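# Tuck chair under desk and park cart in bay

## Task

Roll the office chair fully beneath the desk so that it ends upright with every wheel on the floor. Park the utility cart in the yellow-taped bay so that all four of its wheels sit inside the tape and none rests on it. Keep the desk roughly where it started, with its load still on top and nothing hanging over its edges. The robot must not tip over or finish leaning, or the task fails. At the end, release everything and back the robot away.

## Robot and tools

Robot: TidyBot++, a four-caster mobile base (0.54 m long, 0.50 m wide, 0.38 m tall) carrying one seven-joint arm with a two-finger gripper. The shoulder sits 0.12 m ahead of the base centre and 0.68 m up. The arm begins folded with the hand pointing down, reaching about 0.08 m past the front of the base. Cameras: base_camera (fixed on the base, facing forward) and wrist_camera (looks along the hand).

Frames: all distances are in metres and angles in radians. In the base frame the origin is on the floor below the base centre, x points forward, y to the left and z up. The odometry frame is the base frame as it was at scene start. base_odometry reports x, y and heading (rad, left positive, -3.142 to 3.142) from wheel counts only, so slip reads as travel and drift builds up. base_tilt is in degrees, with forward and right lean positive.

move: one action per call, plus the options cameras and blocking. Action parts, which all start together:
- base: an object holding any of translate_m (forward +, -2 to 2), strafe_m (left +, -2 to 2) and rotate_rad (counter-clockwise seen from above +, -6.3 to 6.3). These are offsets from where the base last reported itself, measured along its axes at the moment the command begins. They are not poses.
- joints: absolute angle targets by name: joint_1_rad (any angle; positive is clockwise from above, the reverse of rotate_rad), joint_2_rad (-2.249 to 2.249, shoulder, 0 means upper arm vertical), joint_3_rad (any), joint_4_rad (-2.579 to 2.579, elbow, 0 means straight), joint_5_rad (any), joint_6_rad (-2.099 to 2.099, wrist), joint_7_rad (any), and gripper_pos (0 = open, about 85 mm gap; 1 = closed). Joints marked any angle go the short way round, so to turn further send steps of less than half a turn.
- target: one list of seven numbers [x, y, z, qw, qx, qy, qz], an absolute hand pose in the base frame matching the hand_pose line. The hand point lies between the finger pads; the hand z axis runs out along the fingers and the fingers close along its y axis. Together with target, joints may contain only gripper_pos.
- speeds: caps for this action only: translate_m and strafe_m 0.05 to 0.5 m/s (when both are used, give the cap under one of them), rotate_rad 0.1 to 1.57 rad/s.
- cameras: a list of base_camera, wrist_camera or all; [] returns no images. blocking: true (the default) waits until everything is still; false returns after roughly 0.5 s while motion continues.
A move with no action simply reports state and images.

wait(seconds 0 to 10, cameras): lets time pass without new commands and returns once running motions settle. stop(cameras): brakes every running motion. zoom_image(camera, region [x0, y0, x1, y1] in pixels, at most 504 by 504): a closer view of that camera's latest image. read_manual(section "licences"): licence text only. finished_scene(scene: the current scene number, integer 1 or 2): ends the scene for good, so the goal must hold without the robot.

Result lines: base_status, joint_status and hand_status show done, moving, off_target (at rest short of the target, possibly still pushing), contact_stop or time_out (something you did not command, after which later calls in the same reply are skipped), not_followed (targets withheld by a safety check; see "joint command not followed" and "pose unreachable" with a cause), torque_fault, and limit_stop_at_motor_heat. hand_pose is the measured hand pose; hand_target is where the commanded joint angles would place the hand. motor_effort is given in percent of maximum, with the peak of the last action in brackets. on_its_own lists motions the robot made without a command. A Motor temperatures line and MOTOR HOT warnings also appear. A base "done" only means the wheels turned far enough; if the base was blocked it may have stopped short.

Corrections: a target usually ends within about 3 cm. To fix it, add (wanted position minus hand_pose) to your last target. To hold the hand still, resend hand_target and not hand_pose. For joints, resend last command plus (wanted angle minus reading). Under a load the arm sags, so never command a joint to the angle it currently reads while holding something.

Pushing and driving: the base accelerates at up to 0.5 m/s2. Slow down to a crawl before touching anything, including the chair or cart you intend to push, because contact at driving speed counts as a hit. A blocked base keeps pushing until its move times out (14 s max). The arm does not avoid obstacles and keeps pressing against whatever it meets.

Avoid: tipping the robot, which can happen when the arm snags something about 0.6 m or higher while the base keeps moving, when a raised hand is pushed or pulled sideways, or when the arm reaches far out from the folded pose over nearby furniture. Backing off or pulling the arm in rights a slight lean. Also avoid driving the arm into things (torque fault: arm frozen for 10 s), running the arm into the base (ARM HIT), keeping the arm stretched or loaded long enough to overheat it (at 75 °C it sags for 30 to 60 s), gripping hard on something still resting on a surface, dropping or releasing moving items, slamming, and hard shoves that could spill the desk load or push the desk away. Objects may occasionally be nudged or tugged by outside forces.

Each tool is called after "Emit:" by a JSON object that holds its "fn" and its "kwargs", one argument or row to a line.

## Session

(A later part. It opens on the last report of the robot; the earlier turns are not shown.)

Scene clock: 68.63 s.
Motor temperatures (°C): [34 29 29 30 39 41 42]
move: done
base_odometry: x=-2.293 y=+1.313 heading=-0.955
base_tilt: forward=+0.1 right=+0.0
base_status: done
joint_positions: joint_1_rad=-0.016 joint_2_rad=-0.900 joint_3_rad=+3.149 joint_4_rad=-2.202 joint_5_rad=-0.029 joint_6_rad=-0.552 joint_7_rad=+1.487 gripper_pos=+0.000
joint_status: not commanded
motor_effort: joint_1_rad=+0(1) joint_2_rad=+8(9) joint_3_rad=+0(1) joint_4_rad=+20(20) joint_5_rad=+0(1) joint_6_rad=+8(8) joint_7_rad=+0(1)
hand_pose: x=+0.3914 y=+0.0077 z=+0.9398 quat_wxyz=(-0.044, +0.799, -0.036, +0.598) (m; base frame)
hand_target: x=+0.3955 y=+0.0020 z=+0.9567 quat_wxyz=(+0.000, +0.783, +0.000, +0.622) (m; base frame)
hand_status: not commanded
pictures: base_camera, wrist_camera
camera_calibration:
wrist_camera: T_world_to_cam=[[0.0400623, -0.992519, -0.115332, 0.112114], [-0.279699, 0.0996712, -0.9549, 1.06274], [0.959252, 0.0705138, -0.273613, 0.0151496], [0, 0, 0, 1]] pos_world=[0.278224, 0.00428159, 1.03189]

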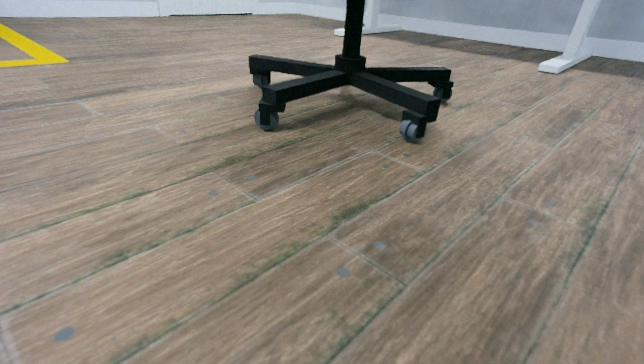

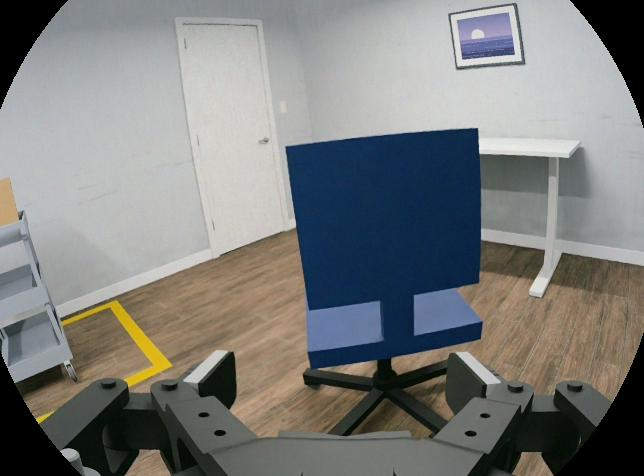

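Emit:
{"fn": "move", "kwargs": {
  "base": {"strafe_m":0.07,"translate_m":0.35},
  "joints": {"joint_2_rad":0.0,"joint_4_rad":-1.75,"joint_6_rad":-0.3,"gripper_pos":1}
}}

Emit:
{"fn": "move", "kwargs": {
  "base": {"translate_m":0.32},
  "speeds": {"translate_m":0.08}
}}

Scene clock: 71.20 s.
Motor temperatures (°C): [34 29 29 30 39 41 42]
move: done
base_odometry: x=-2.034 y=+1.067 heading=-0.955
base_tilt: forward=+0.0 right=+0.0
base_status: done
joint_positions: joint_1_rad=-0.016 joint_2_rad=-0.015 joint_3_rad=+3.148 joint_4_rad=-1.759 joint_5_rad=-0.029 joint_6_rad=-0.367 joint_7_rad=+1.487 gripper_pos=+0.999
joint_status: all done
motor_effort: joint_1_rad=+0(1) joint_2_rad=-19(21) joint_3_rad=+0(1) joint_4_rad=+20(21) joint_5_rad=+0(1) joint_6_rad=+7(10) joint_7_rad=+0(0)
hand_pose: x=+0.6891 y=+0.0096 z=+0.8882 quat_wxyz=(-0.034, +0.869, -0.042, +0.492) (m; base frame)
hand_target: x=+0.7045 y=+0.0023 z=+0.9030 quat_wxyz=(-0.001, +0.855, +0.000, +0.519) (m; base frame)
hand_status: not commanded
pictures: base_camera, wrist_camera
camera_calibration:
wrist_camera: T_world_to_cam=[[0.00337991, -0.993554, -0.113305, 0.119514], [-0.512319, 0.095586, -0.853459, 1.16683], [0.858789, 0.0609331, -0.508694, -0.00660699], [0, 0, 0, 1]] pos_world=[0.603061, 0.00761298, 1.00603]

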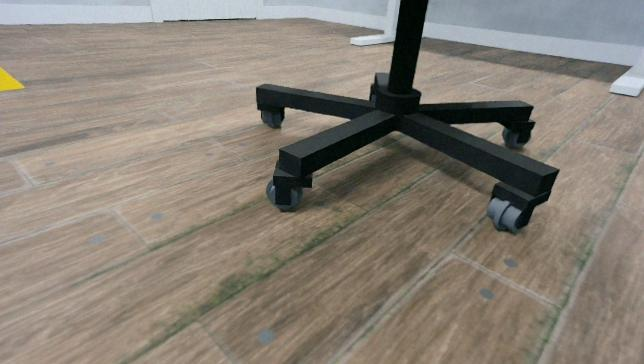

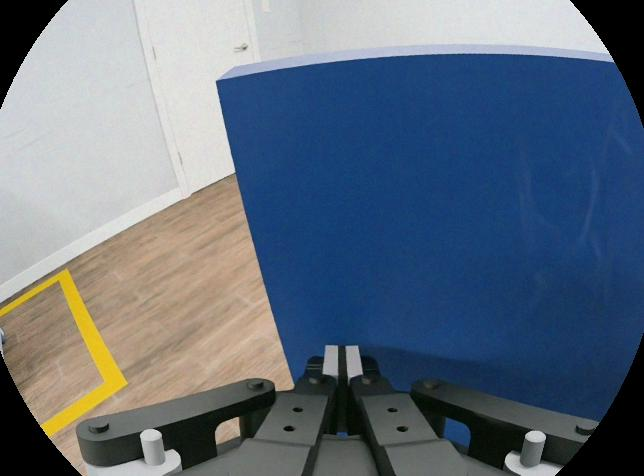

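Scene clock: 75.67 s.
Motor temperatures (°C): [34 29 29 30 39 41 42]
move: done
base_odometry: x=-1.849 y=+0.806 heading=-0.955
base_tilt: forward=+0.0 right=+0.1
base_status: done
joint_positions: joint_1_rad=-0.016 joint_2_rad=-0.013 joint_3_rad=+3.118 joint_4_rad=-1.757 joint_5_rad=-0.029 joint_6_rad=-0.363 joint_7_rad=+1.487 gripper_pos=+0.999
joint_status: not commanded
motor_effort: joint_1_rad=+3(8) joint_2_rad=-19(20) joint_3_rad=+3(8) joint_4_rad=+21(28) joint_5_rad=+2(3) joint_6_rad=+8(17) joint_7_rad=+0(1)
hand_pose: x=+0.6899 y=+0.0271 z=+0.8891 quat_wxyz=(-0.041, +0.869, -0.028, +0.493) (m; base frame)
hand_target: x=+0.7045 y=+0.0023 z=+0.9030 quat_wxyz=(-0.001, +0.855, +0.000, +0.519) (m; base frame)
hand_status: not commanded
pictures: base_camera, wrist_camera
camera_calibration:
wrist_camera: T_world_to_cam=[[0.0340653, -0.993028, -0.11285, 0.115412], [-0.511556, 0.0796777, -0.855548, 1.16808], [0.858574, 0.0868735, -0.505275, -0.0114588], [0, 0, 0, 1]] pos_world=[0.603446, 0.0225326, 1.00659]

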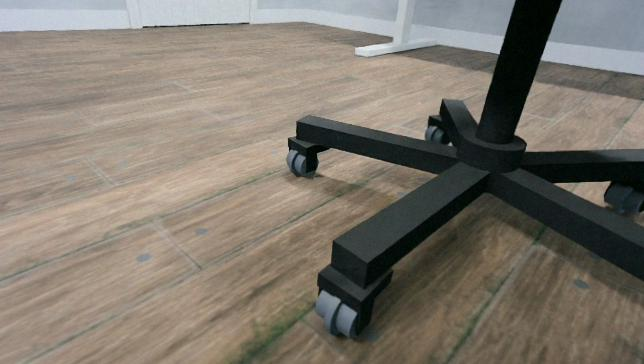

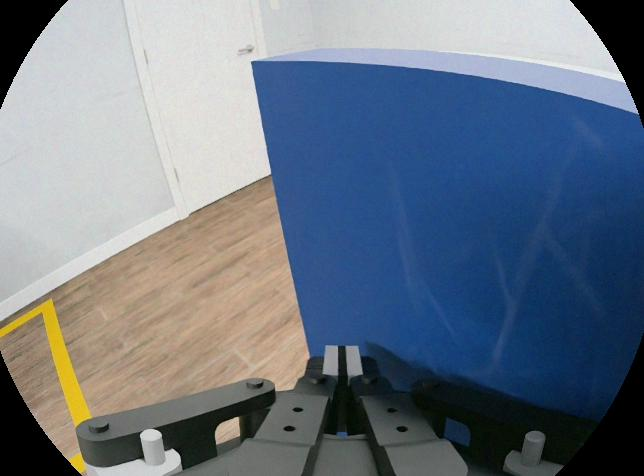

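Emit:
{"fn": "move", "kwargs": {
  "base": {"translate_m":0.2,"strafe_m":-0.1},
  "speeds": {"translate_m":0.08}
}}

Scene clock: 79.13 s.
Motor temperatures (°C): [34 29 29 30 39 41 42]
move: done
base_odometry: x=-1.815 y=+0.584 heading=-0.955
base_tilt: forward=+0.0 right=+0.0
base_status: done
joint_positions: joint_1_rad=-0.019 joint_2_rad=-0.011 joint_3_rad=+3.115 joint_4_rad=-1.754 joint_5_rad=-0.029 joint_6_rad=-0.359 joint_7_rad=+1.487 gripper_pos=+0.999
joint_status: not commanded
motor_effort: joint_1_rad=+4(8) joint_2_rad=-19(21) joint_3_rad=+4(8) joint_4_rad=+20(23) joint_5_rad=+1(3) joint_6_rad=+7(11) joint_7_rad=+0(1)
hand_pose: x=+0.6915 y=+0.0304 z=+0.8908 quat_wxyz=(-0.043, +0.868, -0.026, +0.495) (m; base frame)
hand_target: x=+0.7045 y=+0.0023 z=+0.9030 quat_wxyz=(-0.001, +0.855, +0.000, +0.519) (m; base frame)
hand_status: not commanded
pictures: base_camera, wrist_camera
camera_calibration:
wrist_camera: T_world_to_cam=[[0.0403223, -0.992796, -0.112824, 0.114531], [-0.50779, 0.0768866, -0.858043, 1.16976], [0.860537, 0.0918893, -0.501032, -0.0175627], [0, 0, 0, 1]] pos_world=[0.604487, 0.0253814, 1.00782]

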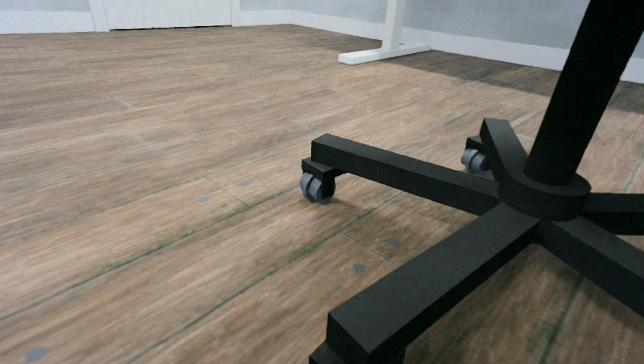

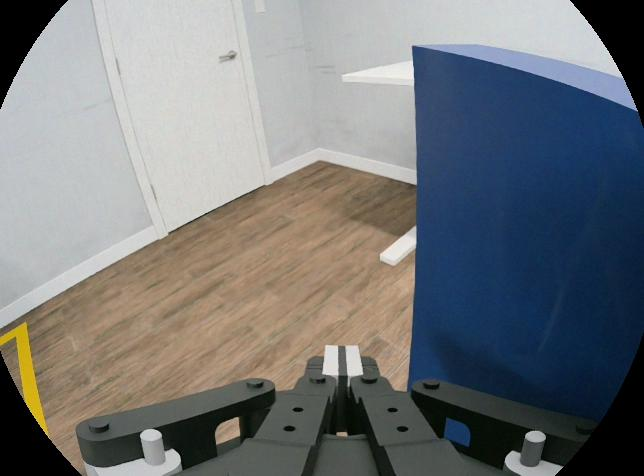

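Emit:
{"fn": "move", "kwargs": {
  "base": {"translate_m":-0.3},
  "joints": {"joint_2_rad":0.2,"joint_4_rad":-2.3,"joint_6_rad":-0.8},
  "cameras": []
}}

Emit:
{"fn": "move", "kwargs": {
  "base": {"strafe_m":-0.2,"rotate_rad":-0.15},
  "joints": {"joint_1_rad":-3.1}
}}

Scene clock: 81.87 s.
Motor temperatures (°C): [34 29 29 30 39 41 42]
move: done
base_odometry: x=-1.988 y=+0.829 heading=-0.954
base_tilt: forward=+0.1 right=+0.0
base_status: done
joint_positions: joint_1_rad=-0.018 joint_2_rad=+0.179 joint_3_rad=+3.130 joint_4_rad=-2.284 joint_5_rad=-0.029 joint_6_rad=-0.731 joint_7_rad=+1.487 gripper_pos=+0.999
joint_status: all done
motor_effort: joint_1_rad=+0(3) joint_2_rad=-15(22) joint_3_rad=+0(3) joint_4_rad=+9(20) joint_5_rad=+0(1) joint_6_rad=+0(7) joint_7_rad=+0(0)
hand_pose: x=+0.3746 y=+0.0151 z=+0.5405 quat_wxyz=(-0.009, +0.999, -0.038, -0.027) (m; base frame)
hand_target: x=+0.3416 y=+0.0017 z=+0.5349 quat_wxyz=(+0.000, +0.997, +0.000, -0.079) (m; base frame)
hand_status: not commanded
pictures: none
No camera images: "cameras" was empty.

Scene clock: 85.77 s.
Motor temperatures (°C): [34 29 29 30 39 41 42]
move: done
base_odometry: x=-2.151 y=+0.714 heading=-1.105
base_tilt: forward=+0.1 right=+0.1
base_status: done
joint_positions: joint_1_rad=-3.071 joint_2_rad=+0.182 joint_3_rad=+3.136 joint_4_rad=-2.284 joint_5_rad=-0.028 joint_6_rad=-0.734 joint_7_rad=+1.487 gripper_pos=+0.999
joint_status: all done
motor_effort: joint_1_rad=-1(3) joint_2_rad=-16(16) joint_3_rad=+0(2) joint_4_rad=+8(9) joint_5_rad=+0(1) joint_6_rad=-1(1) joint_7_rad=+0(1)
hand_pose: x=-0.1357 y=+0.0091 z=+0.5396 quat_wxyz=(+0.029, +0.085, +0.996, -0.009) (m; base frame)
hand_target: x=-0.1035 y=+0.0075 z=+0.5349 quat_wxyz=(+0.079, +0.020, +0.997, -0.002) (m; base frame)
hand_status: not commanded
pictures: base_camera, wrist_camera
camera_calibration:
wrist_camera: T_world_to_cam=[[0.161225, 0.985231, -0.057674, 0.055757], [0.985754, -0.157923, 0.0578657, 0.160659], [0.0479031, -0.0661818, -0.996657, 0.678896], [0, 0, 0, 1]] pos_world=[-0.199881, 0.0153688, 0.670545]

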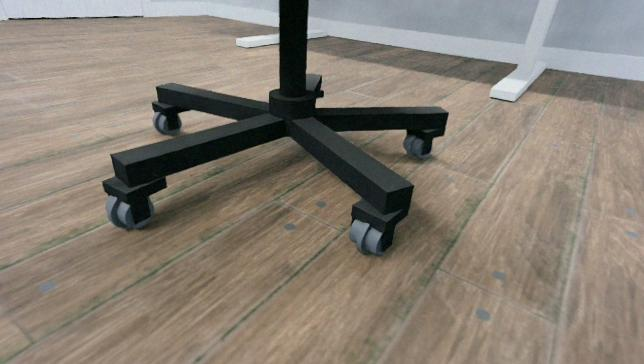

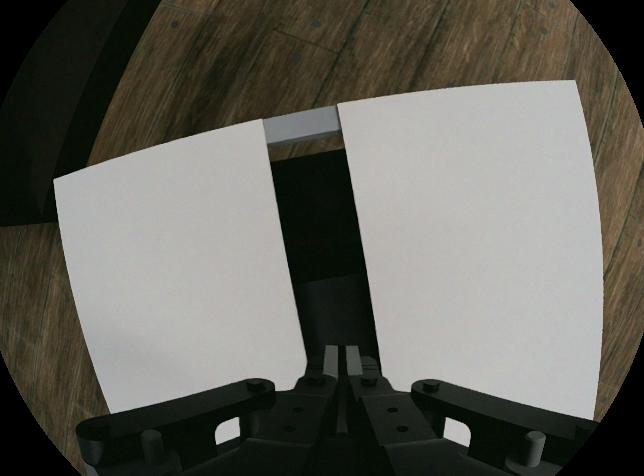

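Emit:
{"fn": "move", "kwargs": {
  "base": {"translate_m":0.25,"strafe_m":0.1},
  "cameras": []
}}

Emit:
{"fn": "move", "kwargs": {
  "base": {"translate_m":0.6},
  "speeds": {"translate_m":0.09},
  "cameras": ["base_camera"]
}}

Scene clock: 87.57 s.
Motor temperatures (°C): [34 29 29 30 39 41 42]
move: done
base_odometry: x=-1.950 y=+0.535 heading=-1.105
base_tilt: forward=+0.1 right=+0.0
base_status: done
joint_positions: joint_1_rad=-3.075 joint_2_rad=+0.188 joint_3_rad=+3.136 joint_4_rad=-2.292 joint_5_rad=-0.028 joint_6_rad=-0.741 joint_7_rad=+1.487 gripper_pos=+0.999
joint_status: not commanded
motor_effort: joint_1_rad=+0(1) joint_2_rad=-16(17) joint_3_rad=-1(1) joint_4_rad=+8(10) joint_5_rad=+1(1) joint_6_rad=-1(2) joint_7_rad=+0(0)
hand_pose: x=-0.1281 y=+0.0078 z=+0.5368 quat_wxyz=(+0.040, +0.083, +0.996, -0.009) (m; base frame)
hand_target: x=-0.1035 y=+0.0075 z=+0.5349 quat_wxyz=(+0.079, +0.020, +0.997, -0.002) (m; base frame)
hand_status: not commanded
pictures: none
No camera images: "cameras" was empty.

Scene clock: 94.73 s.
Motor temperatures (°C): [34 29 29 30 39 41 42]
move: done
base_odometry: x=-1.680 y=-0.001 heading=-1.105
base_tilt: forward=+0.1 right=+0.0
base_status: done
joint_positions: joint_1_rad=-3.075 joint_2_rad=+0.190 joint_3_rad=+3.136 joint_4_rad=-2.292 joint_5_rad=-0.028 joint_6_rad=-0.742 joint_7_rad=+1.487 gripper_pos=+0.999
joint_status: not commanded
motor_effort: joint_1_rad=+0(1) joint_2_rad=-16(18) joint_3_rad=+0(1) joint_4_rad=+8(10) joint_5_rad=+0(1) joint_6_rad=-1(1) joint_7_rad=+0(0)
hand_pose: x=-0.1274 y=+0.0077 z=+0.5363 quat_wxyz=(+0.041, +0.083, +0.996, -0.009) (m; base frame)
hand_target: x=-0.1035 y=+0.0075 z=+0.5349 quat_wxyz=(+0.079, +0.020, +0.997, -0.002) (m; base frame)
hand_status: not commanded
pictures: base_camera

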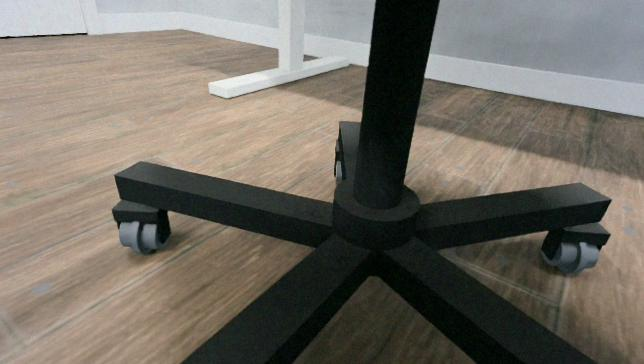

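Emit:
{"fn": "move", "kwargs": {
  "base": {"translate_m":-0.12,"strafe_m":0.2},
  "cameras": []
}}

Emit:
{"fn": "move", "kwargs": {
  "base": {"rotate_rad":-0.43},
  "cameras": ["base_camera"]
}}

Emit:
{"fn": "move", "kwargs": {
  "base": {"translate_m":0.5},
  "speeds": {"translate_m":0.08},
  "cameras": ["base_camera"]
}}

Scene clock: 96.73 s.
Motor temperatures (°C): [34 29 29 30 39 41 42]
move: done
base_odometry: x=-1.555 y=+0.196 heading=-1.105
base_tilt: forward=+0.0 right=+0.1
base_status: done
joint_positions: joint_1_rad=-3.079 joint_2_rad=+0.191 joint_3_rad=+3.137 joint_4_rad=-2.292 joint_5_rad=-0.028 joint_6_rad=-0.742 joint_7_rad=+1.487 gripper_pos=+0.999
joint_status: not commanded
motor_effort: joint_1_rad=+0(2) joint_2_rad=-15(17) joint_3_rad=+0(2) joint_4_rad=+8(9) joint_5_rad=+1(1) joint_6_rad=-1(2) joint_7_rad=+0(1)
hand_pose: x=-0.1273 y=+0.0072 z=+0.5362 quat_wxyz=(+0.042, +0.082, +0.996, -0.009) (m; base frame)
hand_target: x=-0.1035 y=+0.0075 z=+0.5349 quat_wxyz=(+0.079, +0.020, +0.997, -0.002) (m; base frame)
hand_status: not commanded
pictures: none
No camera images: "cameras" was empty.

Scene clock: 98.07 s.
Motor temperatures (°C): [34 29 29 30 39 41 42]
move: done
base_odometry: x=-1.555 y=+0.196 heading=-1.534
base_tilt: forward=+0.1 right=+0.1
base_status: done
joint_positions: joint_1_rad=-3.079 joint_2_rad=+0.191 joint_3_rad=+3.137 joint_4_rad=-2.292 joint_5_rad=-0.028 joint_6_rad=-0.742 joint_7_rad=+1.487 gripper_pos=+0.999
joint_status: not commanded
motor_effort: joint_1_rad=-1(1) joint_2_rad=-15(16) joint_3_rad=+0(1) joint_4_rad=+8(8) joint_5_rad=+1(1) joint_6_rad=-1(1) joint_7_rad=+0(0)
hand_pose: x=-0.1273 y=+0.0072 z=+0.5362 quat_wxyz=(+0.042, +0.082, +0.996, -0.009) (m; base frame)
hand_target: x=-0.1035 y=+0.0075 z=+0.5349 quat_wxyz=(+0.079, +0.020, +0.997, -0.002) (m; base frame)
hand_status: not commanded
pictures: base_camera

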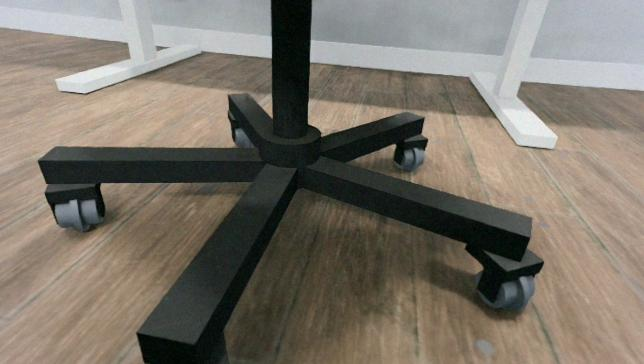

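Scene clock: 104.77 s.
Motor temperatures (°C): [34 29 29 30 39 41 42]
move: done
base_odometry: x=-1.537 y=-0.304 heading=-1.534
base_tilt: forward=+0.1 right=+0.1
base_status: done
joint_positions: joint_1_rad=-3.079 joint_2_rad=+0.192 joint_3_rad=+3.137 joint_4_rad=-2.292 joint_5_rad=-0.028 joint_6_rad=-0.743 joint_7_rad=+1.487 gripper_pos=+0.999
joint_status: not commanded
motor_effort: joint_1_rad=+0(1) joint_2_rad=-15(18) joint_3_rad=-1(1) joint_4_rad=+9(10) joint_5_rad=+0(1) joint_6_rad=-1(2) joint_7_rad=+0(1)
hand_pose: x=-0.1268 y=+0.0072 z=+0.5359 quat_wxyz=(+0.043, +0.082, +0.996, -0.009) (m; base frame)
hand_target: x=-0.1035 y=+0.0075 z=+0.5349 quat_wxyz=(+0.079, +0.020, +0.997, -0.002) (m; base frame)
hand_status: not commanded
pictures: base_camera

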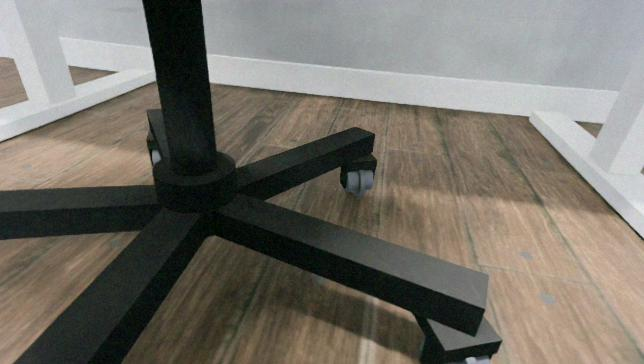

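Emit:
{"fn": "move", "kwargs": {
  "base": {"translate_m":-0.06,"strafe_m":0.15},
  "cameras": []
}}

Emit:
{"fn": "move", "kwargs": {
  "base": {"translate_m":0.38},
  "speeds": {"translate_m":0.07},
  "cameras": ["base_camera"]
}}

Scene clock: 106.53 s.
Motor temperatures (°C): [34 29 29 30 39 41 42]
move: done
base_odometry: x=-1.389 y=-0.239 heading=-1.534
base_tilt: forward=+0.1 right=+0.1
base_status: done
joint_positions: joint_1_rad=-3.080 joint_2_rad=+0.192 joint_3_rad=+3.138 joint_4_rad=-2.292 joint_5_rad=-0.028 joint_6_rad=-0.743 joint_7_rad=+1.487 gripper_pos=+0.999
joint_status: not commanded
motor_effort: joint_1_rad=+0(2) joint_2_rad=-15(16) joint_3_rad=+0(2) joint_4_rad=+8(9) joint_5_rad=+1(1) joint_6_rad=-1(1) joint_7_rad=+0(0)
hand_pose: x=-0.1268 y=+0.0072 z=+0.5359 quat_wxyz=(+0.043, +0.082, +0.996, -0.009) (m; base frame)
hand_target: x=-0.1035 y=+0.0075 z=+0.5349 quat_wxyz=(+0.079, +0.020, +0.997, -0.002) (m; base frame)
hand_status: not commanded
pictures: none
No camera images: "cameras" was empty.

Scene clock: 112.43 s.
Motor temperatures (°C): [34 29 29 30 39 41 42]
move: done
base_odometry: x=-1.375 y=-0.618 heading=-1.535
base_tilt: forward=+0.0 right=+0.1
base_status: done
joint_positions: joint_1_rad=-3.080 joint_2_rad=+0.193 joint_3_rad=+3.138 joint_4_rad=-2.293 joint_5_rad=-0.028 joint_6_rad=-0.743 joint_7_rad=+1.487 gripper_pos=+0.999
joint_status: not commanded
motor_effort: joint_1_rad=+0(1) joint_2_rad=-16(19) joint_3_rad=+0(1) joint_4_rad=+8(10) joint_5_rad=+0(1) joint_6_rad=-1(2) joint_7_rad=+0(1)
hand_pose: x=-0.1264 y=+0.0071 z=+0.5357 quat_wxyz=(+0.044, +0.082, +0.996, -0.009) (m; base frame)
hand_target: x=-0.1035 y=+0.0075 z=+0.5349 quat_wxyz=(+0.079, +0.020, +0.997, -0.002) (m; base frame)
hand_status: not commanded
pictures: base_camera

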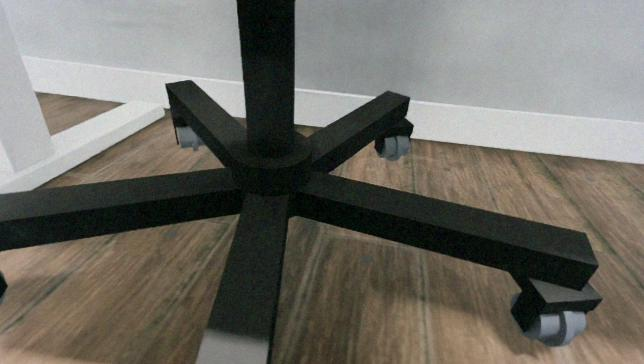

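Emit:
{"fn": "move", "kwargs": {
  "base": {"translate_m":-0.7},
  "cameras": []
}}

Emit:
{"fn": "move", "kwargs": {
  "joints": {"joint_1_rad":0,"joint_2_rad":-0.9,"joint_4_rad":-2.0,"joint_6_rad":-0.8}
}}

Scene clock: 115.50 s.
Motor temperatures (°C): [34 29 29 30 39 41 42]
move: done
base_odometry: x=-1.400 y=+0.082 heading=-1.535
base_tilt: forward=+0.0 right=+0.0
base_status: done
joint_positions: joint_1_rad=-3.080 joint_2_rad=+0.193 joint_3_rad=+3.138 joint_4_rad=-2.294 joint_5_rad=-0.028 joint_6_rad=-0.744 joint_7_rad=+1.487 gripper_pos=+0.999
joint_status: not commanded
motor_effort: joint_1_rad=+0(1) joint_2_rad=-15(17) joint_3_rad=+0(1) joint_4_rad=+8(10) joint_5_rad=+0(1) joint_6_rad=-1(2) joint_7_rad=+0(0)
hand_pose: x=-0.1250 y=+0.0070 z=+0.5352 quat_wxyz=(+0.045, +0.081, +0.996, -0.009) (m; base frame)
hand_target: x=-0.1035 y=+0.0075 z=+0.5349 quat_wxyz=(+0.079, +0.020, +0.997, -0.002) (m; base frame)
hand_status: not commanded
pictures: none
No camera images: "cameras" was empty.

Scene clock: 119.40 s.
Motor temperatures (°C): [34 29 29 30 39 41 42]
move: done
base_odometry: x=-1.400 y=+0.082 heading=-1.535
base_tilt: forward=+0.1 right=+0.0
base_status: not commanded
joint_positions: joint_1_rad=-0.029 joint_2_rad=-0.883 joint_3_rad=+3.138 joint_4_rad=-2.009 joint_5_rad=-0.028 joint_6_rad=-0.744 joint_7_rad=+1.487 gripper_pos=+0.999
joint_status: all done
motor_effort: joint_1_rad=+0(2) joint_2_rad=+9(17) joint_3_rad=+0(1) joint_4_rad=+19(20) joint_5_rad=+0(1) joint_6_rad=+8(9) joint_7_rad=+0(1)
hand_pose: x=+0.3747 y=+0.0158 z=+0.9924 quat_wxyz=(-0.046, +0.804, -0.023, +0.592) (m; base frame)
hand_target: x=+0.3641 y=+0.0020 z=+0.9853 quat_wxyz=(+0.000, +0.813, +0.000, +0.582) (m; base frame)
hand_status: not commanded
pictures: base_camera, wrist_camera
camera_calibration:
wrist_camera: T_world_to_cam=[[0.0623525, -0.992526, -0.104899, 0.108154], [-0.296368, 0.0819503, -0.951551, 1.11074], [0.953036, 0.0904205, -0.289044, 0.0622802], [0, 0, 0, 1]] pos_world=[0.263091, 0.0106884, 1.08628]

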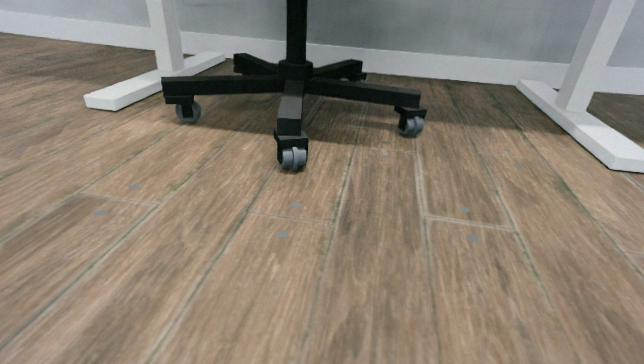

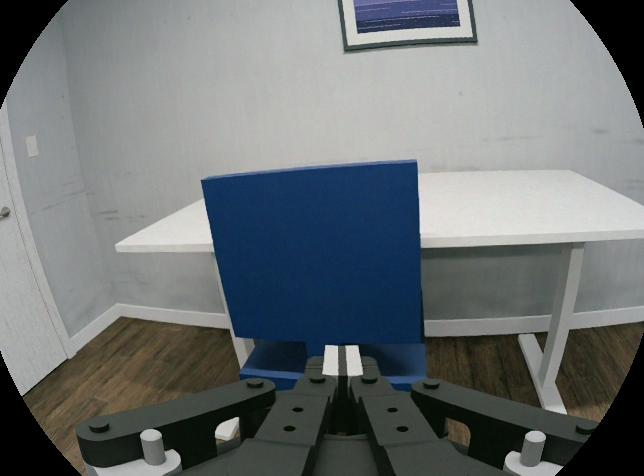

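Emit:
{"fn": "move", "kwargs": {
  "base": {"translate_m":0.55,"strafe_m":0.06,"rotate_rad":-0.12},
  "joints": {"joint_1_rad":-3.1,"joint_2_rad":0.2,"joint_4_rad":-2.3,"joint_6_rad":-0.8},
  "speeds": {"translate_m":0.15},
  "cameras": []
}}

Emit:
{"fn": "move", "kwargs": {
  "base": {"translate_m":0.34},
  "speeds": {"translate_m":0.06},
  "cameras": ["base_camera"]
}}

Emit:
{"fn": "move", "kwargs": {
  "base": {"translate_m":-0.65},
  "cameras": []
}}

Emit:
{"fn": "move", "kwargs": {
  "joints": {"joint_1_rad":0,"joint_2_rad":-0.9,"joint_4_rad":-2.0,"joint_6_rad":-0.8}
}}

Scene clock: 124.53 s.
Motor temperatures (°C): [34 29 29 30 39 41 42]
move: done
base_odometry: x=-1.320 y=-0.466 heading=-1.655
base_tilt: forward=+0.1 right=+0.0
base_status: done
joint_positions: joint_1_rad=-3.072 joint_2_rad=+0.182 joint_3_rad=+3.138 joint_4_rad=-2.284 joint_5_rad=-0.028 joint_6_rad=-0.745 joint_7_rad=+1.487 gripper_pos=+0.999
joint_status: all done
motor_effort: joint_1_rad=+0(2) joint_2_rad=-15(16) joint_3_rad=+0(2) joint_4_rad=+9(20) joint_5_rad=+1(1) joint_6_rad=-1(9) joint_7_rad=+0(1)
hand_pose: x=-0.1318 y=+0.0095 z=+0.5397 quat_wxyz=(+0.035, +0.086, +0.996, -0.009) (m; base frame)
hand_target: x=-0.1035 y=+0.0075 z=+0.5349 quat_wxyz=(+0.079, +0.020, +0.997, -0.002) (m; base frame)
hand_status: not commanded
pictures: none
No camera images: "cameras" was empty.

Scene clock: 134.63 s.
Motor temperatures (°C): [34 29 29 30 39 41 42]
move: time_out
base_odometry: x=-1.349 y=-0.801 heading=-1.656
base_tilt: forward=+0.0 right=+0.0
base_status: translate_m time_out (by the wheels' count: +0.336 of +0.340)
joint_positions: joint_1_rad=-3.085 joint_2_rad=+0.189 joint_3_rad=+3.138 joint_4_rad=-2.288 joint_5_rad=-0.028 joint_6_rad=-0.747 joint_7_rad=+1.487 gripper_pos=+0.999
joint_status: not commanded
motor_effort: joint_1_rad=+0(4) joint_2_rad=-15(21) joint_3_rad=+0(1) joint_4_rad=+9(10) joint_5_rad=+1(1) joint_6_rad=-1(2) joint_7_rad=+0(1)
hand_pose: x=-0.1283 y=+0.0059 z=+0.5375 quat_wxyz=(+0.041, +0.079, +0.996, -0.009) (m; base frame)
hand_target: x=-0.1035 y=+0.0075 z=+0.5349 quat_wxyz=(+0.079, +0.020, +0.997, -0.002) (m; base frame)
hand_status: not commanded
pictures: base_camera

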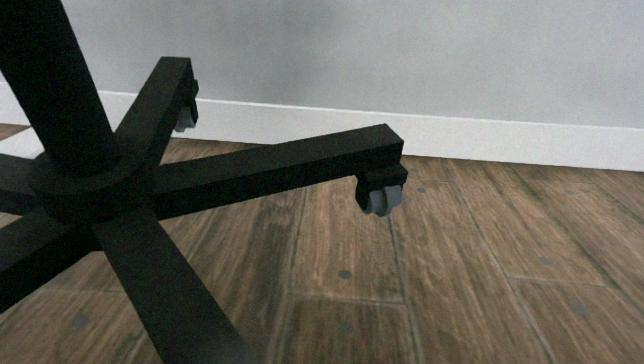

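not run: a stop that you did not command came earlier in this reply.

not run: a stop that you did not command came earlier in this reply.

Contacted desk, almost certainly. Look.

Emit:
{"fn": "move", "kwargs": {
  "base": {"translate_m":-0.65},
  "cameras": []
}}

Emit:
{"fn": "move", "kwargs": {
  "joints": {"joint_1_rad":0,"joint_2_rad":-0.9,"joint_4_rad":-2.0,"joint_6_rad":-0.8}
}}

Scene clock: 137.47 s.
Motor temperatures (°C): [34 29 29 30 39 41 42]
move: done
base_odometry: x=-1.293 y=-0.153 heading=-1.656
base_tilt: forward=+0.1 right=+0.0
base_status: done
joint_positions: joint_1_rad=-3.085 joint_2_rad=+0.191 joint_3_rad=+3.139 joint_4_rad=-2.292 joint_5_rad=-0.027 joint_6_rad=-0.748 joint_7_rad=+1.487 gripper_pos=+0.999
joint_status: not commanded
motor_effort: joint_1_rad=+0(2) joint_2_rad=-16(17) joint_3_rad=-1(2) joint_4_rad=+8(10) joint_5_rad=+0(1) joint_6_rad=-1(2) joint_7_rad=+0(1)
hand_pose: x=-0.1257 y=+0.0059 z=+0.5363 quat_wxyz=(+0.045, +0.079, +0.996, -0.008) (m; base frame)
hand_target: x=-0.1035 y=+0.0075 z=+0.5349 quat_wxyz=(+0.079, +0.020, +0.997, -0.002) (m; base frame)
hand_status: not commanded
pictures: none
No camera images: "cameras" was empty.

Scene clock: 141.37 s.
Motor temperatures (°C): [34 29 29 30 39 41 42]
move: done
base_odometry: x=-1.293 y=-0.153 heading=-1.656
base_tilt: forward=+0.0 right=+0.0
base_status: not commanded
joint_positions: joint_1_rad=-0.029 joint_2_rad=-0.883 joint_3_rad=+3.139 joint_4_rad=-2.009 joint_5_rad=-0.027 joint_6_rad=-0.748 joint_7_rad=+1.487 gripper_pos=+0.999
joint_status: all done
motor_effort: joint_1_rad=+0(2) joint_2_rad=+9(17) joint_3_rad=+1(1) joint_4_rad=+19(20) joint_5_rad=+0(1) joint_6_rad=+8(9) joint_7_rad=+0(1)
hand_pose: x=+0.3744 y=+0.0156 z=+0.9914 quat_wxyz=(-0.046, +0.805, -0.023, +0.591) (m; base frame)
hand_target: x=+0.3641 y=+0.0020 z=+0.9853 quat_wxyz=(+0.000, +0.813, +0.000, +0.582) (m; base frame)
hand_status: not commanded
pictures: base_camera, wrist_camera
camera_calibration:
wrist_camera: T_world_to_cam=[[0.0617084, -0.992582, -0.104755, 0.107964], [-0.299576, 0.0816969, -0.950568, 1.10994], [0.952075, 0.0900403, -0.292313, 0.0659032], [0, 0, 0, 1]] pos_world=[0.263105, 0.0105505, 1.08565]

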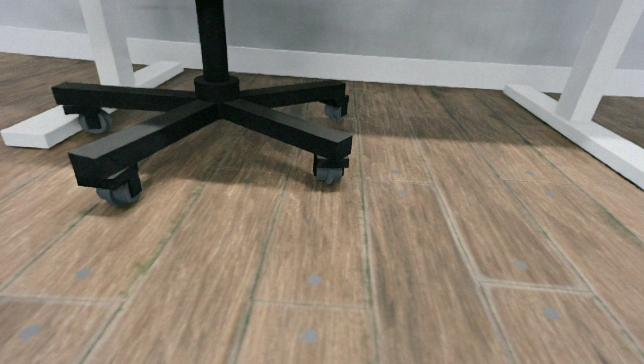

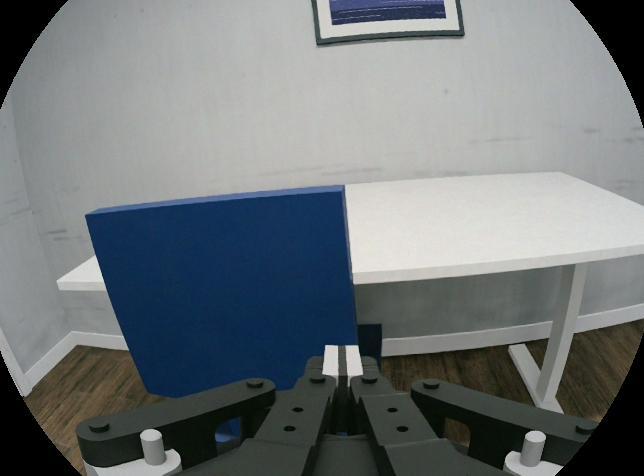

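Emit:
{"fn": "move", "kwargs": {
  "base": {"strafe_m":0.25},
  "joints": {"joint_1_rad":0,"joint_2_rad":-0.1,"joint_3_rad":3.14,"joint_4_rad":-0.85,"joint_5_rad":0,"joint_6_rad":-1.65,"joint_7_rad":0,"gripper_pos":0}
}}

Scene clock: 144.77 s.
Motor temperatures (°C): [34 29 29 30 39 41 42]
move: done
base_odometry: x=-1.044 y=-0.174 heading=-1.655
base_tilt: forward=+0.1 right=+0.0
base_status: done
joint_positions: joint_1_rad=-0.026 joint_2_rad=-0.115 joint_3_rad=+3.137 joint_4_rad=-0.861 joint_5_rad=-0.027 joint_6_rad=-1.580 joint_7_rad=+0.088 gripper_pos=+0.000
joint_status: all done
motor_effort: joint_1_rad=+0(2) joint_2_rad=-10(12) joint_3_rad=+0(3) joint_4_rad=+14(20) joint_5_rad=+0(2) joint_6_rad=+6(9) joint_7_rad=+0(1)
hand_pose: x=+0.5102 y=+0.0220 z=+1.1169 quat_wxyz=(-0.281, +0.690, -0.606, +0.280) (m; base frame)
hand_target: x=+0.5015 y=+0.0020 z=+1.1009 quat_wxyz=(-0.256, +0.660, -0.659, +0.256) (m; base frame)
hand_status: not commanded
pictures: base_camera, wrist_camera
camera_calibration:
wrist_camera: T_world_to_cam=[[-0.645692, -0.117103, -0.754565, 1.18648], [-0.116284, 0.991725, -0.0544024, 0.154901], [0.754692, 0.0526169, -0.653966, 0.478222], [0, 0, 0, 1]] pos_world=[0.423203, -0.0398408, 1.21644]

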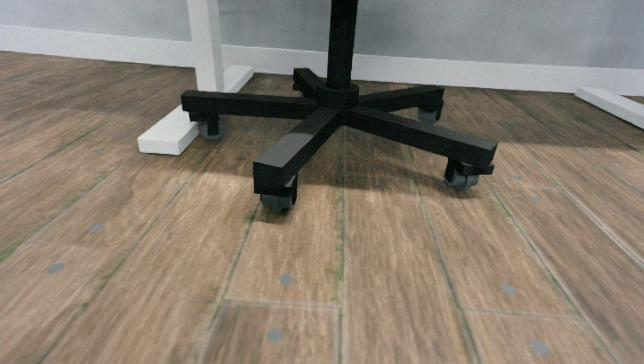

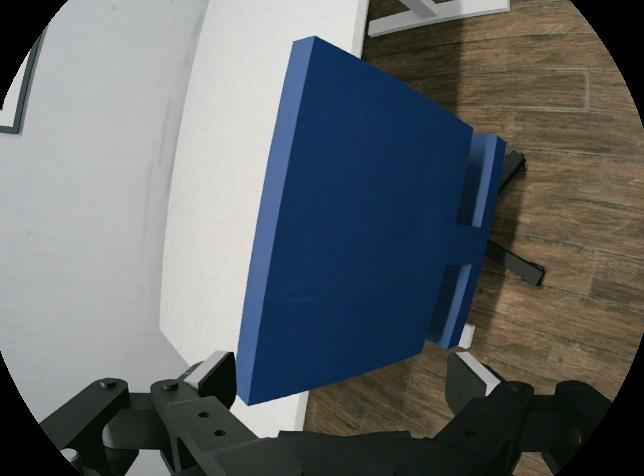

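Emit:
{"fn": "move", "kwargs": {
  "base": {"translate_m":0.23,"strafe_m":-0.05},
  "speeds": {"translate_m":0.15},
  "joints": {"joint_2_rad":0.0,"joint_4_rad":-0.9,"joint_6_rad":-1.75}
}}

Scene clock: 147.17 s.
Motor temperatures (°C): [34 29 29 30 39 41 42]
move: done
base_odometry: x=-1.113 y=-0.399 heading=-1.655
base_tilt: forward=+0.1 right=+0.1
base_status: done
joint_positions: joint_1_rad=-0.026 joint_2_rad=+0.003 joint_3_rad=+3.137 joint_4_rad=-0.886 joint_5_rad=-0.027 joint_6_rad=-1.684 joint_7_rad=+0.086 gripper_pos=+0.000
joint_status: all done
motor_effort: joint_1_rad=+0(1) joint_2_rad=-16(19) joint_3_rad=+0(1) joint_4_rad=+15(16) joint_5_rad=+0(1) joint_6_rad=+4(7) joint_7_rad=+0(1)
hand_pose: x=+0.5312 y=+0.0223 z=+1.0386 quat_wxyz=(-0.202, +0.720, -0.634, +0.195) (m; base frame)
hand_target: x=+0.5122 y=+0.0020 z=+1.0235 quat_wxyz=(-0.172, +0.686, -0.685, +0.172) (m; base frame)
hand_status: not commanded
pictures: base_camera, wrist_camera
camera_calibration:
wrist_camera: T_world_to_cam=[[-0.809481, -0.122477, -0.57423, 1.04078], [-0.127268, 0.991351, -0.0320363, 0.135389], [0.573187, 0.0471484, -0.818067, 0.678098], [0, 0, 0, 1]] pos_world=[0.471044, -0.038718, 1.15671]

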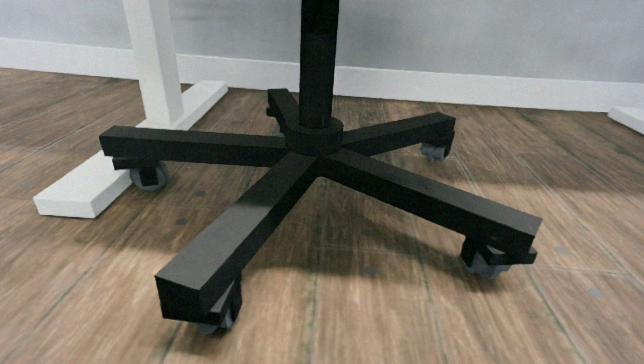

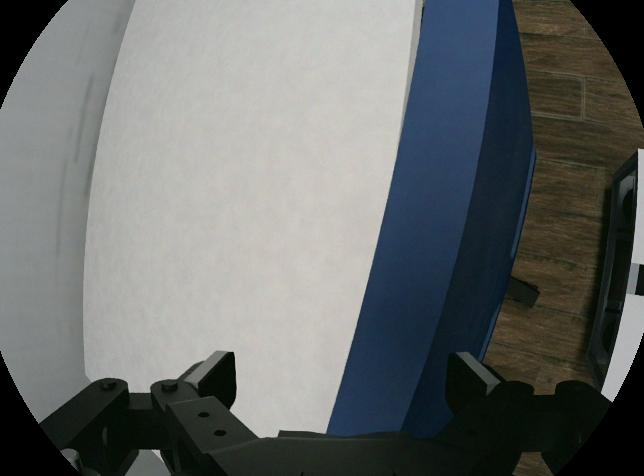

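Emit:
{"fn": "move", "kwargs": {
  "joints": {"joint_2_rad":-0.1,"joint_4_rad":-0.85,"joint_6_rad":-1.6},
  "cameras": []
}}

Emit:
{"fn": "move", "kwargs": {
  "base": {"translate_m":-0.5}
}}

Scene clock: 148.43 s.
Motor temperatures (°C): [34 29 29 30 39 41 42]
move: done
base_odometry: x=-1.113 y=-0.399 heading=-1.655
base_tilt: forward=+0.1 right=+0.1
base_status: not commanded
joint_positions: joint_1_rad=-0.026 joint_2_rad=-0.103 joint_3_rad=+3.137 joint_4_rad=-0.853 joint_5_rad=-0.027 joint_6_rad=-1.642 joint_7_rad=+0.085 gripper_pos=+0.000
joint_status: all done
motor_effort: joint_1_rad=-1(1) joint_2_rad=-10(18) joint_3_rad=+0(0) joint_4_rad=+14(17) joint_5_rad=+1(1) joint_6_rad=+6(6) joint_7_rad=+0(1)
hand_pose: x=+0.5015 y=+0.0216 z=+1.1024 quat_wxyz=(-0.260, +0.699, -0.614, +0.257) (m; base frame)
hand_target: x=+0.5127 y=+0.0020 z=+1.1117 quat_wxyz=(-0.273, +0.653, -0.652, +0.272) (m; base frame)
hand_status: not commanded
pictures: none
No camera images: "cameras" was empty.

Scene clock: 150.80 s.
Motor temperatures (°C): [34 29 29 30 39 41 42]
move: done
base_odometry: x=-1.071 y=+0.099 heading=-1.655
base_tilt: forward=+0.1 right=+0.0
base_status: done
joint_positions: joint_1_rad=-0.026 joint_2_rad=-0.108 joint_3_rad=+3.137 joint_4_rad=-0.853 joint_5_rad=-0.027 joint_6_rad=-1.642 joint_7_rad=+0.085 gripper_pos=+0.000
joint_status: not commanded
motor_effort: joint_1_rad=+0(1) joint_2_rad=-10(15) joint_3_rad=+0(1) joint_4_rad=+14(15) joint_5_rad=+0(1) joint_6_rad=+6(6) joint_7_rad=+0(1)
hand_pose: x=+0.4992 y=+0.0214 z=+1.1045 quat_wxyz=(-0.262, +0.698, -0.614, +0.259) (m; base frame)
hand_target: x=+0.5127 y=+0.0020 z=+1.1117 quat_wxyz=(-0.273, +0.653, -0.652, +0.272) (m; base frame)
hand_status: not commanded
pictures: base_camera, wrist_camera
camera_calibration:
wrist_camera: T_world_to_cam=[[-0.689803, -0.117418, -0.714412, 1.14767], [-0.118235, 0.991784, -0.0488438, 0.148426], [0.714277, 0.0507761, -0.698019, 0.547297], [0, 0, 0, 1]] pos_world=[0.418291, -0.0402384, 1.20918]

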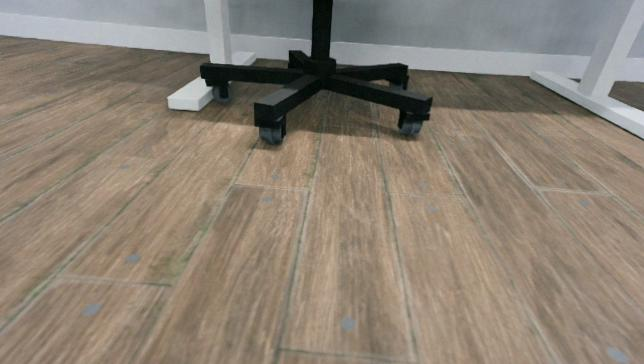

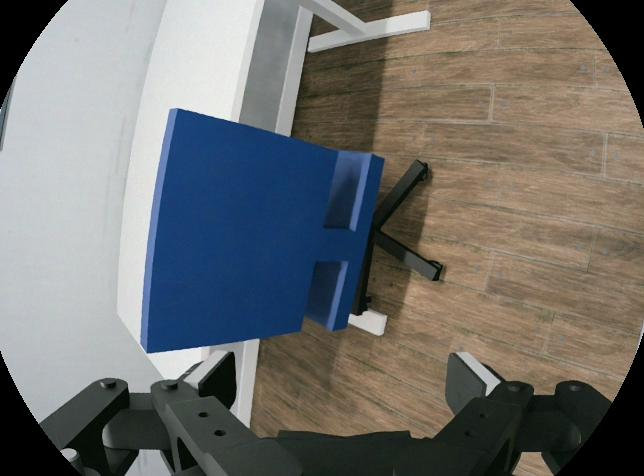

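Emit:
{"fn": "move", "kwargs": {
  "base": {"translate_m":0.5},
  "speeds": {"translate_m":0.25},
  "cameras": []
}}

Emit:
{"fn": "move", "kwargs": {
  "joints": {"joint_1_rad":0.0,"joint_2_rad":0.01,"joint_4_rad":-1.1,"joint_6_rad":-1.62}
}}

Scene clock: 154.13 s.
Motor temperatures (°C): [34 29 29 30 39 41 42]
move: done
base_odometry: x=-1.113 y=-0.399 heading=-1.655
base_tilt: forward=+0.1 right=+0.0
base_status: done
joint_positions: joint_1_rad=-0.025 joint_2_rad=-0.100 joint_3_rad=+3.137 joint_4_rad=-0.853 joint_5_rad=-0.027 joint_6_rad=-1.642 joint_7_rad=+0.085 gripper_pos=+0.000
joint_status: not commanded
motor_effort: joint_1_rad=+0(1) joint_2_rad=-11(14) joint_3_rad=+0(1) joint_4_rad=+14(15) joint_5_rad=+0(1) joint_6_rad=+5(6) joint_7_rad=+0(1)
hand_pose: x=+0.5027 y=+0.0212 z=+1.1014 quat_wxyz=(-0.259, +0.699, -0.615, +0.257) (m; base frame)
hand_target: x=+0.5127 y=+0.0020 z=+1.1117 quat_wxyz=(-0.273, +0.653, -0.652, +0.272) (m; base frame)
hand_status: not commanded
pictures: none
No camera images: "cameras" was empty.

Scene clock: 155.40 s.
Motor temperatures (°C): [34 29 29 30 39 41 42]
move: done
base_odometry: x=-1.113 y=-0.399 heading=-1.655
base_tilt: forward=+0.1 right=+0.0
base_status: not commanded
joint_positions: joint_1_rad=-0.025 joint_2_rad=+0.009 joint_3_rad=+3.137 joint_4_rad=-1.084 joint_5_rad=-0.027 joint_6_rad=-1.642 joint_7_rad=+0.085 gripper_pos=+0.000
joint_status: all done
motor_effort: joint_1_rad=-1(1) joint_2_rad=-16(19) joint_3_rad=+0(0) joint_4_rad=+16(18) joint_5_rad=+0(1) joint_6_rad=+3(6) joint_7_rad=+0(1)
hand_pose: x=+0.5244 y=+0.0216 z=+0.9612 quat_wxyz=(-0.148, +0.734, -0.649, +0.138) (m; base frame)
hand_target: x=+0.5293 y=+0.0020 z=+0.9570 quat_wxyz=(-0.145, +0.693, -0.692, +0.144) (m; base frame)
hand_status: not commanded
pictures: base_camera, wrist_camera
camera_calibration:
wrist_camera: T_world_to_cam=[[-0.89214, -0.122503, -0.434832, 0.900139], [-0.128681, 0.991567, -0.0153341, 0.117435], [0.433044, 0.0422747, -0.900381, 0.771409], [0, 0, 0, 1]] pos_world=[0.484108, -0.0387867, 1.08777]

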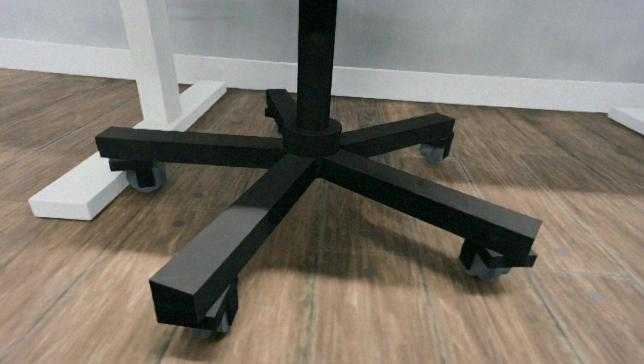

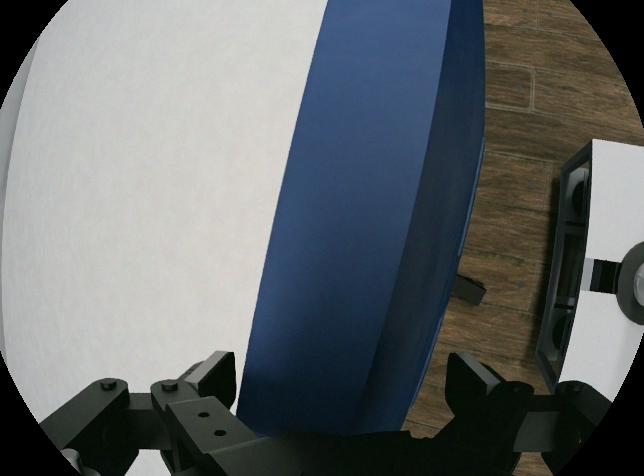

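Emit:
{"fn": "move", "kwargs": {
  "base": {"translate_m":0.02},
  "joints": {"joint_2_rad":0.02,"joint_4_rad":-1.17,"joint_6_rad":-1.6},
  "cameras": []
}}

Emit:
{"fn": "move", "kwargs": {
  "joints": {"gripper_pos":0.9}
}}

Scene clock: 156.63 s.
Motor temperatures (°C): [34 29 29 30 39 41 42]
move: done
base_odometry: x=-1.115 y=-0.419 heading=-1.655
base_tilt: forward=+0.1 right=+0.0
base_status: done
joint_positions: joint_1_rad=-0.025 joint_2_rad=+0.003 joint_3_rad=+3.137 joint_4_rad=-1.137 joint_5_rad=-0.027 joint_6_rad=-1.641 joint_7_rad=+0.085 gripper_pos=+0.000
joint_status: all done
motor_effort: joint_1_rad=+0(1) joint_2_rad=-10(19) joint_3_rad=+0(1) joint_4_rad=+11(17) joint_5_rad=+0(1) joint_6_rad=+2(4) joint_7_rad=+0(1)
hand_pose: x=+0.5151 y=+0.0213 z=+0.9424 quat_wxyz=(-0.132, +0.737, -0.652, +0.121) (m; base frame)
hand_target: x=+0.5264 y=+0.0020 z=+0.9271 quat_wxyz=(-0.124, +0.697, -0.696, +0.124) (m; base frame)
hand_status: not commanded
pictures: none
No camera images: "cameras" was empty.

Scene clock: 157.70 s.
Motor temperatures (°C): [34 29 29 30 39 41 42]
move: off_target
base_odometry: x=-1.115 y=-0.419 heading=-1.655
base_tilt: forward=+0.0 right=+0.1
base_status: not commanded
joint_positions: joint_1_rad=-0.003 joint_2_rad=-0.016 joint_3_rad=+3.150 joint_4_rad=-1.119 joint_5_rad=+0.012 joint_6_rad=-1.646 joint_7_rad=+0.034 gripper_pos=+0.410
joint_status: gripper_pos off_target (ended at +0.410, target +0.900)
motor_effort: joint_1_rad=-2(5) joint_2_rad=-11(21) joint_3_rad=-2(5) joint_4_rad=+10(19) joint_5_rad=-1(6) joint_6_rad=+12(13) joint_7_rad=+1(9)
hand_pose: x=+0.5119 y=-0.0043 z=+0.9567 quat_wxyz=(-0.131, +0.702, -0.685, +0.144) (m; base frame)
hand_target: x=+0.5264 y=+0.0020 z=+0.9271 quat_wxyz=(-0.124, +0.697, -0.696, +0.124) (m; base frame)
hand_status: not commanded
pictures: base_camera, wrist_camera
camera_calibration:
wrist_camera: T_world_to_cam=[[-0.905879, -0.0388766, -0.421749, 0.878802], [-0.0296677, 0.999157, -0.0283782, 0.103302], [0.422497, -0.0131949, -0.906268, 0.784673], [0, 0, 0, 1]] pos_world=[0.467631, -0.0586964, 1.08469]

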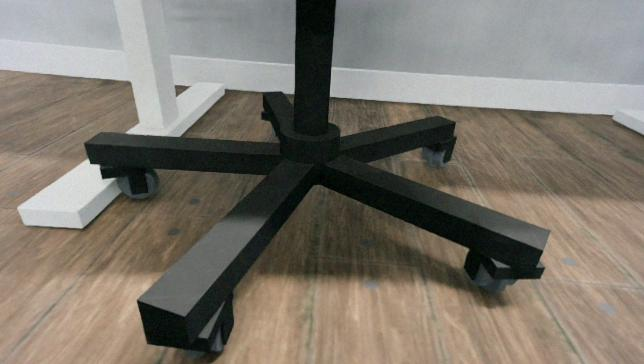

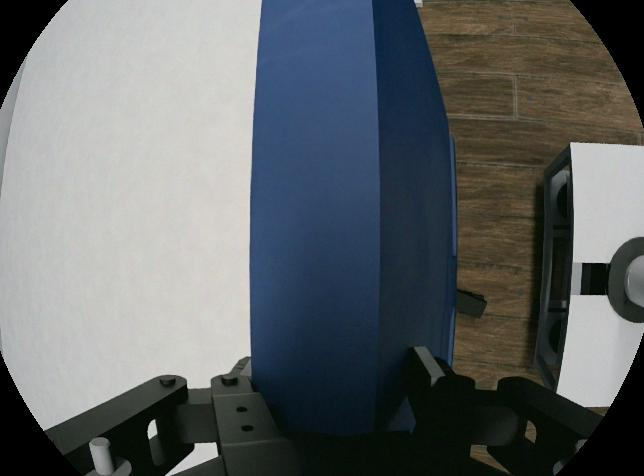

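Emit:
{"fn": "move", "kwargs": {
  "base": {"translate_m":-0.12},
  "speeds": {"translate_m":0.1},
  "cameras": ["base_camera"]
}}

Emit:
{"fn": "move", "kwargs": {
  "base": {"strafe_m":-0.24},
  "speeds": {"strafe_m":0.1}
}}

Scene clock: 159.63 s.
Motor temperatures (°C): [34 29 29 30 39 41 42]
move: done
base_odometry: x=-1.105 y=-0.300 heading=-1.655
base_tilt: forward=+0.1 right=+0.1
base_status: done
joint_positions: joint_1_rad=+0.003 joint_2_rad=-0.011 joint_3_rad=+3.153 joint_4_rad=-1.117 joint_5_rad=+0.012 joint_6_rad=-1.640 joint_7_rad=+0.030 gripper_pos=+0.410
joint_status: not commanded
motor_effort: joint_1_rad=-1(6) joint_2_rad=-9(15) joint_3_rad=-1(6) joint_4_rad=+7(10) joint_5_rad=+0(3) joint_6_rad=+12(15) joint_7_rad=+1(5)
hand_pose: x=+0.5153 y=-0.0082 z=+0.9565 quat_wxyz=(-0.132, +0.698, -0.689, +0.146) (m; base frame)
hand_target: x=+0.5264 y=+0.0020 z=+0.9271 quat_wxyz=(-0.124, +0.697, -0.696, +0.124) (m; base frame)
hand_status: not commanded
pictures: base_camera

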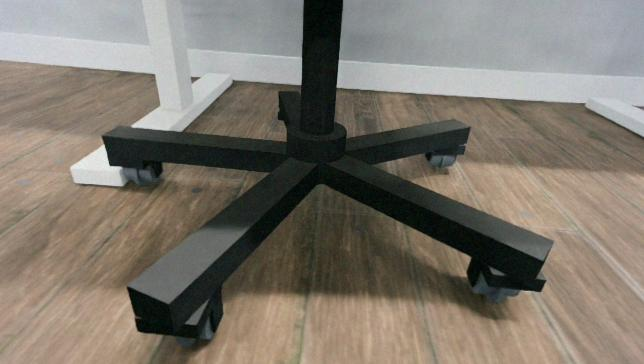

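Scene clock: 162.70 s.
Motor temperatures (°C): [34 29 29 30 39 41 42]
move: done
base_odometry: x=-1.344 y=-0.279 heading=-1.655
base_tilt: forward=+0.0 right=+0.1
base_status: done
joint_positions: joint_1_rad=-0.041 joint_2_rad=-0.015 joint_3_rad=+3.110 joint_4_rad=-1.119 joint_5_rad=-0.018 joint_6_rad=-1.643 joint_7_rad=+0.030 gripper_pos=+0.410
joint_status: not commanded
motor_effort: joint_1_rad=+4(13) joint_2_rad=-6(11) joint_3_rad=+5(13) joint_4_rad=+10(11) joint_5_rad=+5(9) joint_6_rad=+18(19) joint_7_rad=-2(8)
hand_pose: x=+0.5112 y=+0.0356 z=+0.9564 quat_wxyz=(-0.147, +0.730, -0.655, +0.129) (m; base frame)
hand_target: x=+0.5264 y=+0.0020 z=+0.9271 quat_wxyz=(-0.124, +0.697, -0.696, +0.124) (m; base frame)
hand_status: not commanded
pictures: base_camera, wrist_camera
camera_calibration:
wrist_camera: T_world_to_cam=[[-0.899293, -0.106918, -0.424075, 0.880846], [-0.117489, 0.993073, -0.00122543, 0.0824895], [0.421269, 0.0487223, -0.905626, 0.783069], [0, 0, 0, 1]] pos_world=[0.471948, -0.0258931, 1.08281]

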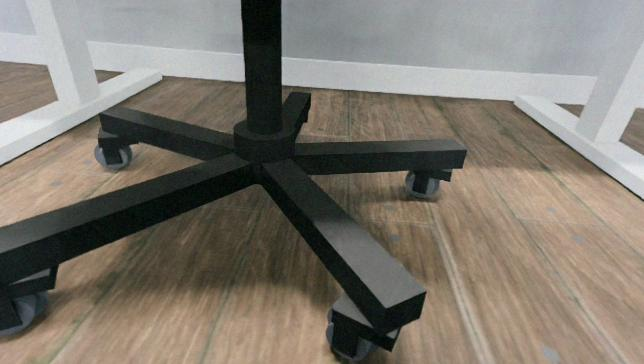

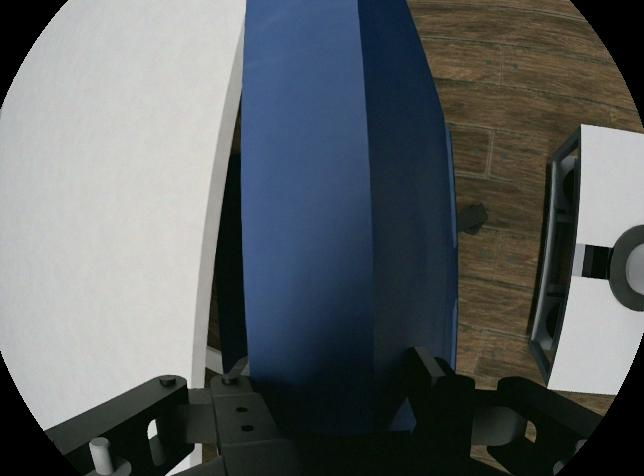

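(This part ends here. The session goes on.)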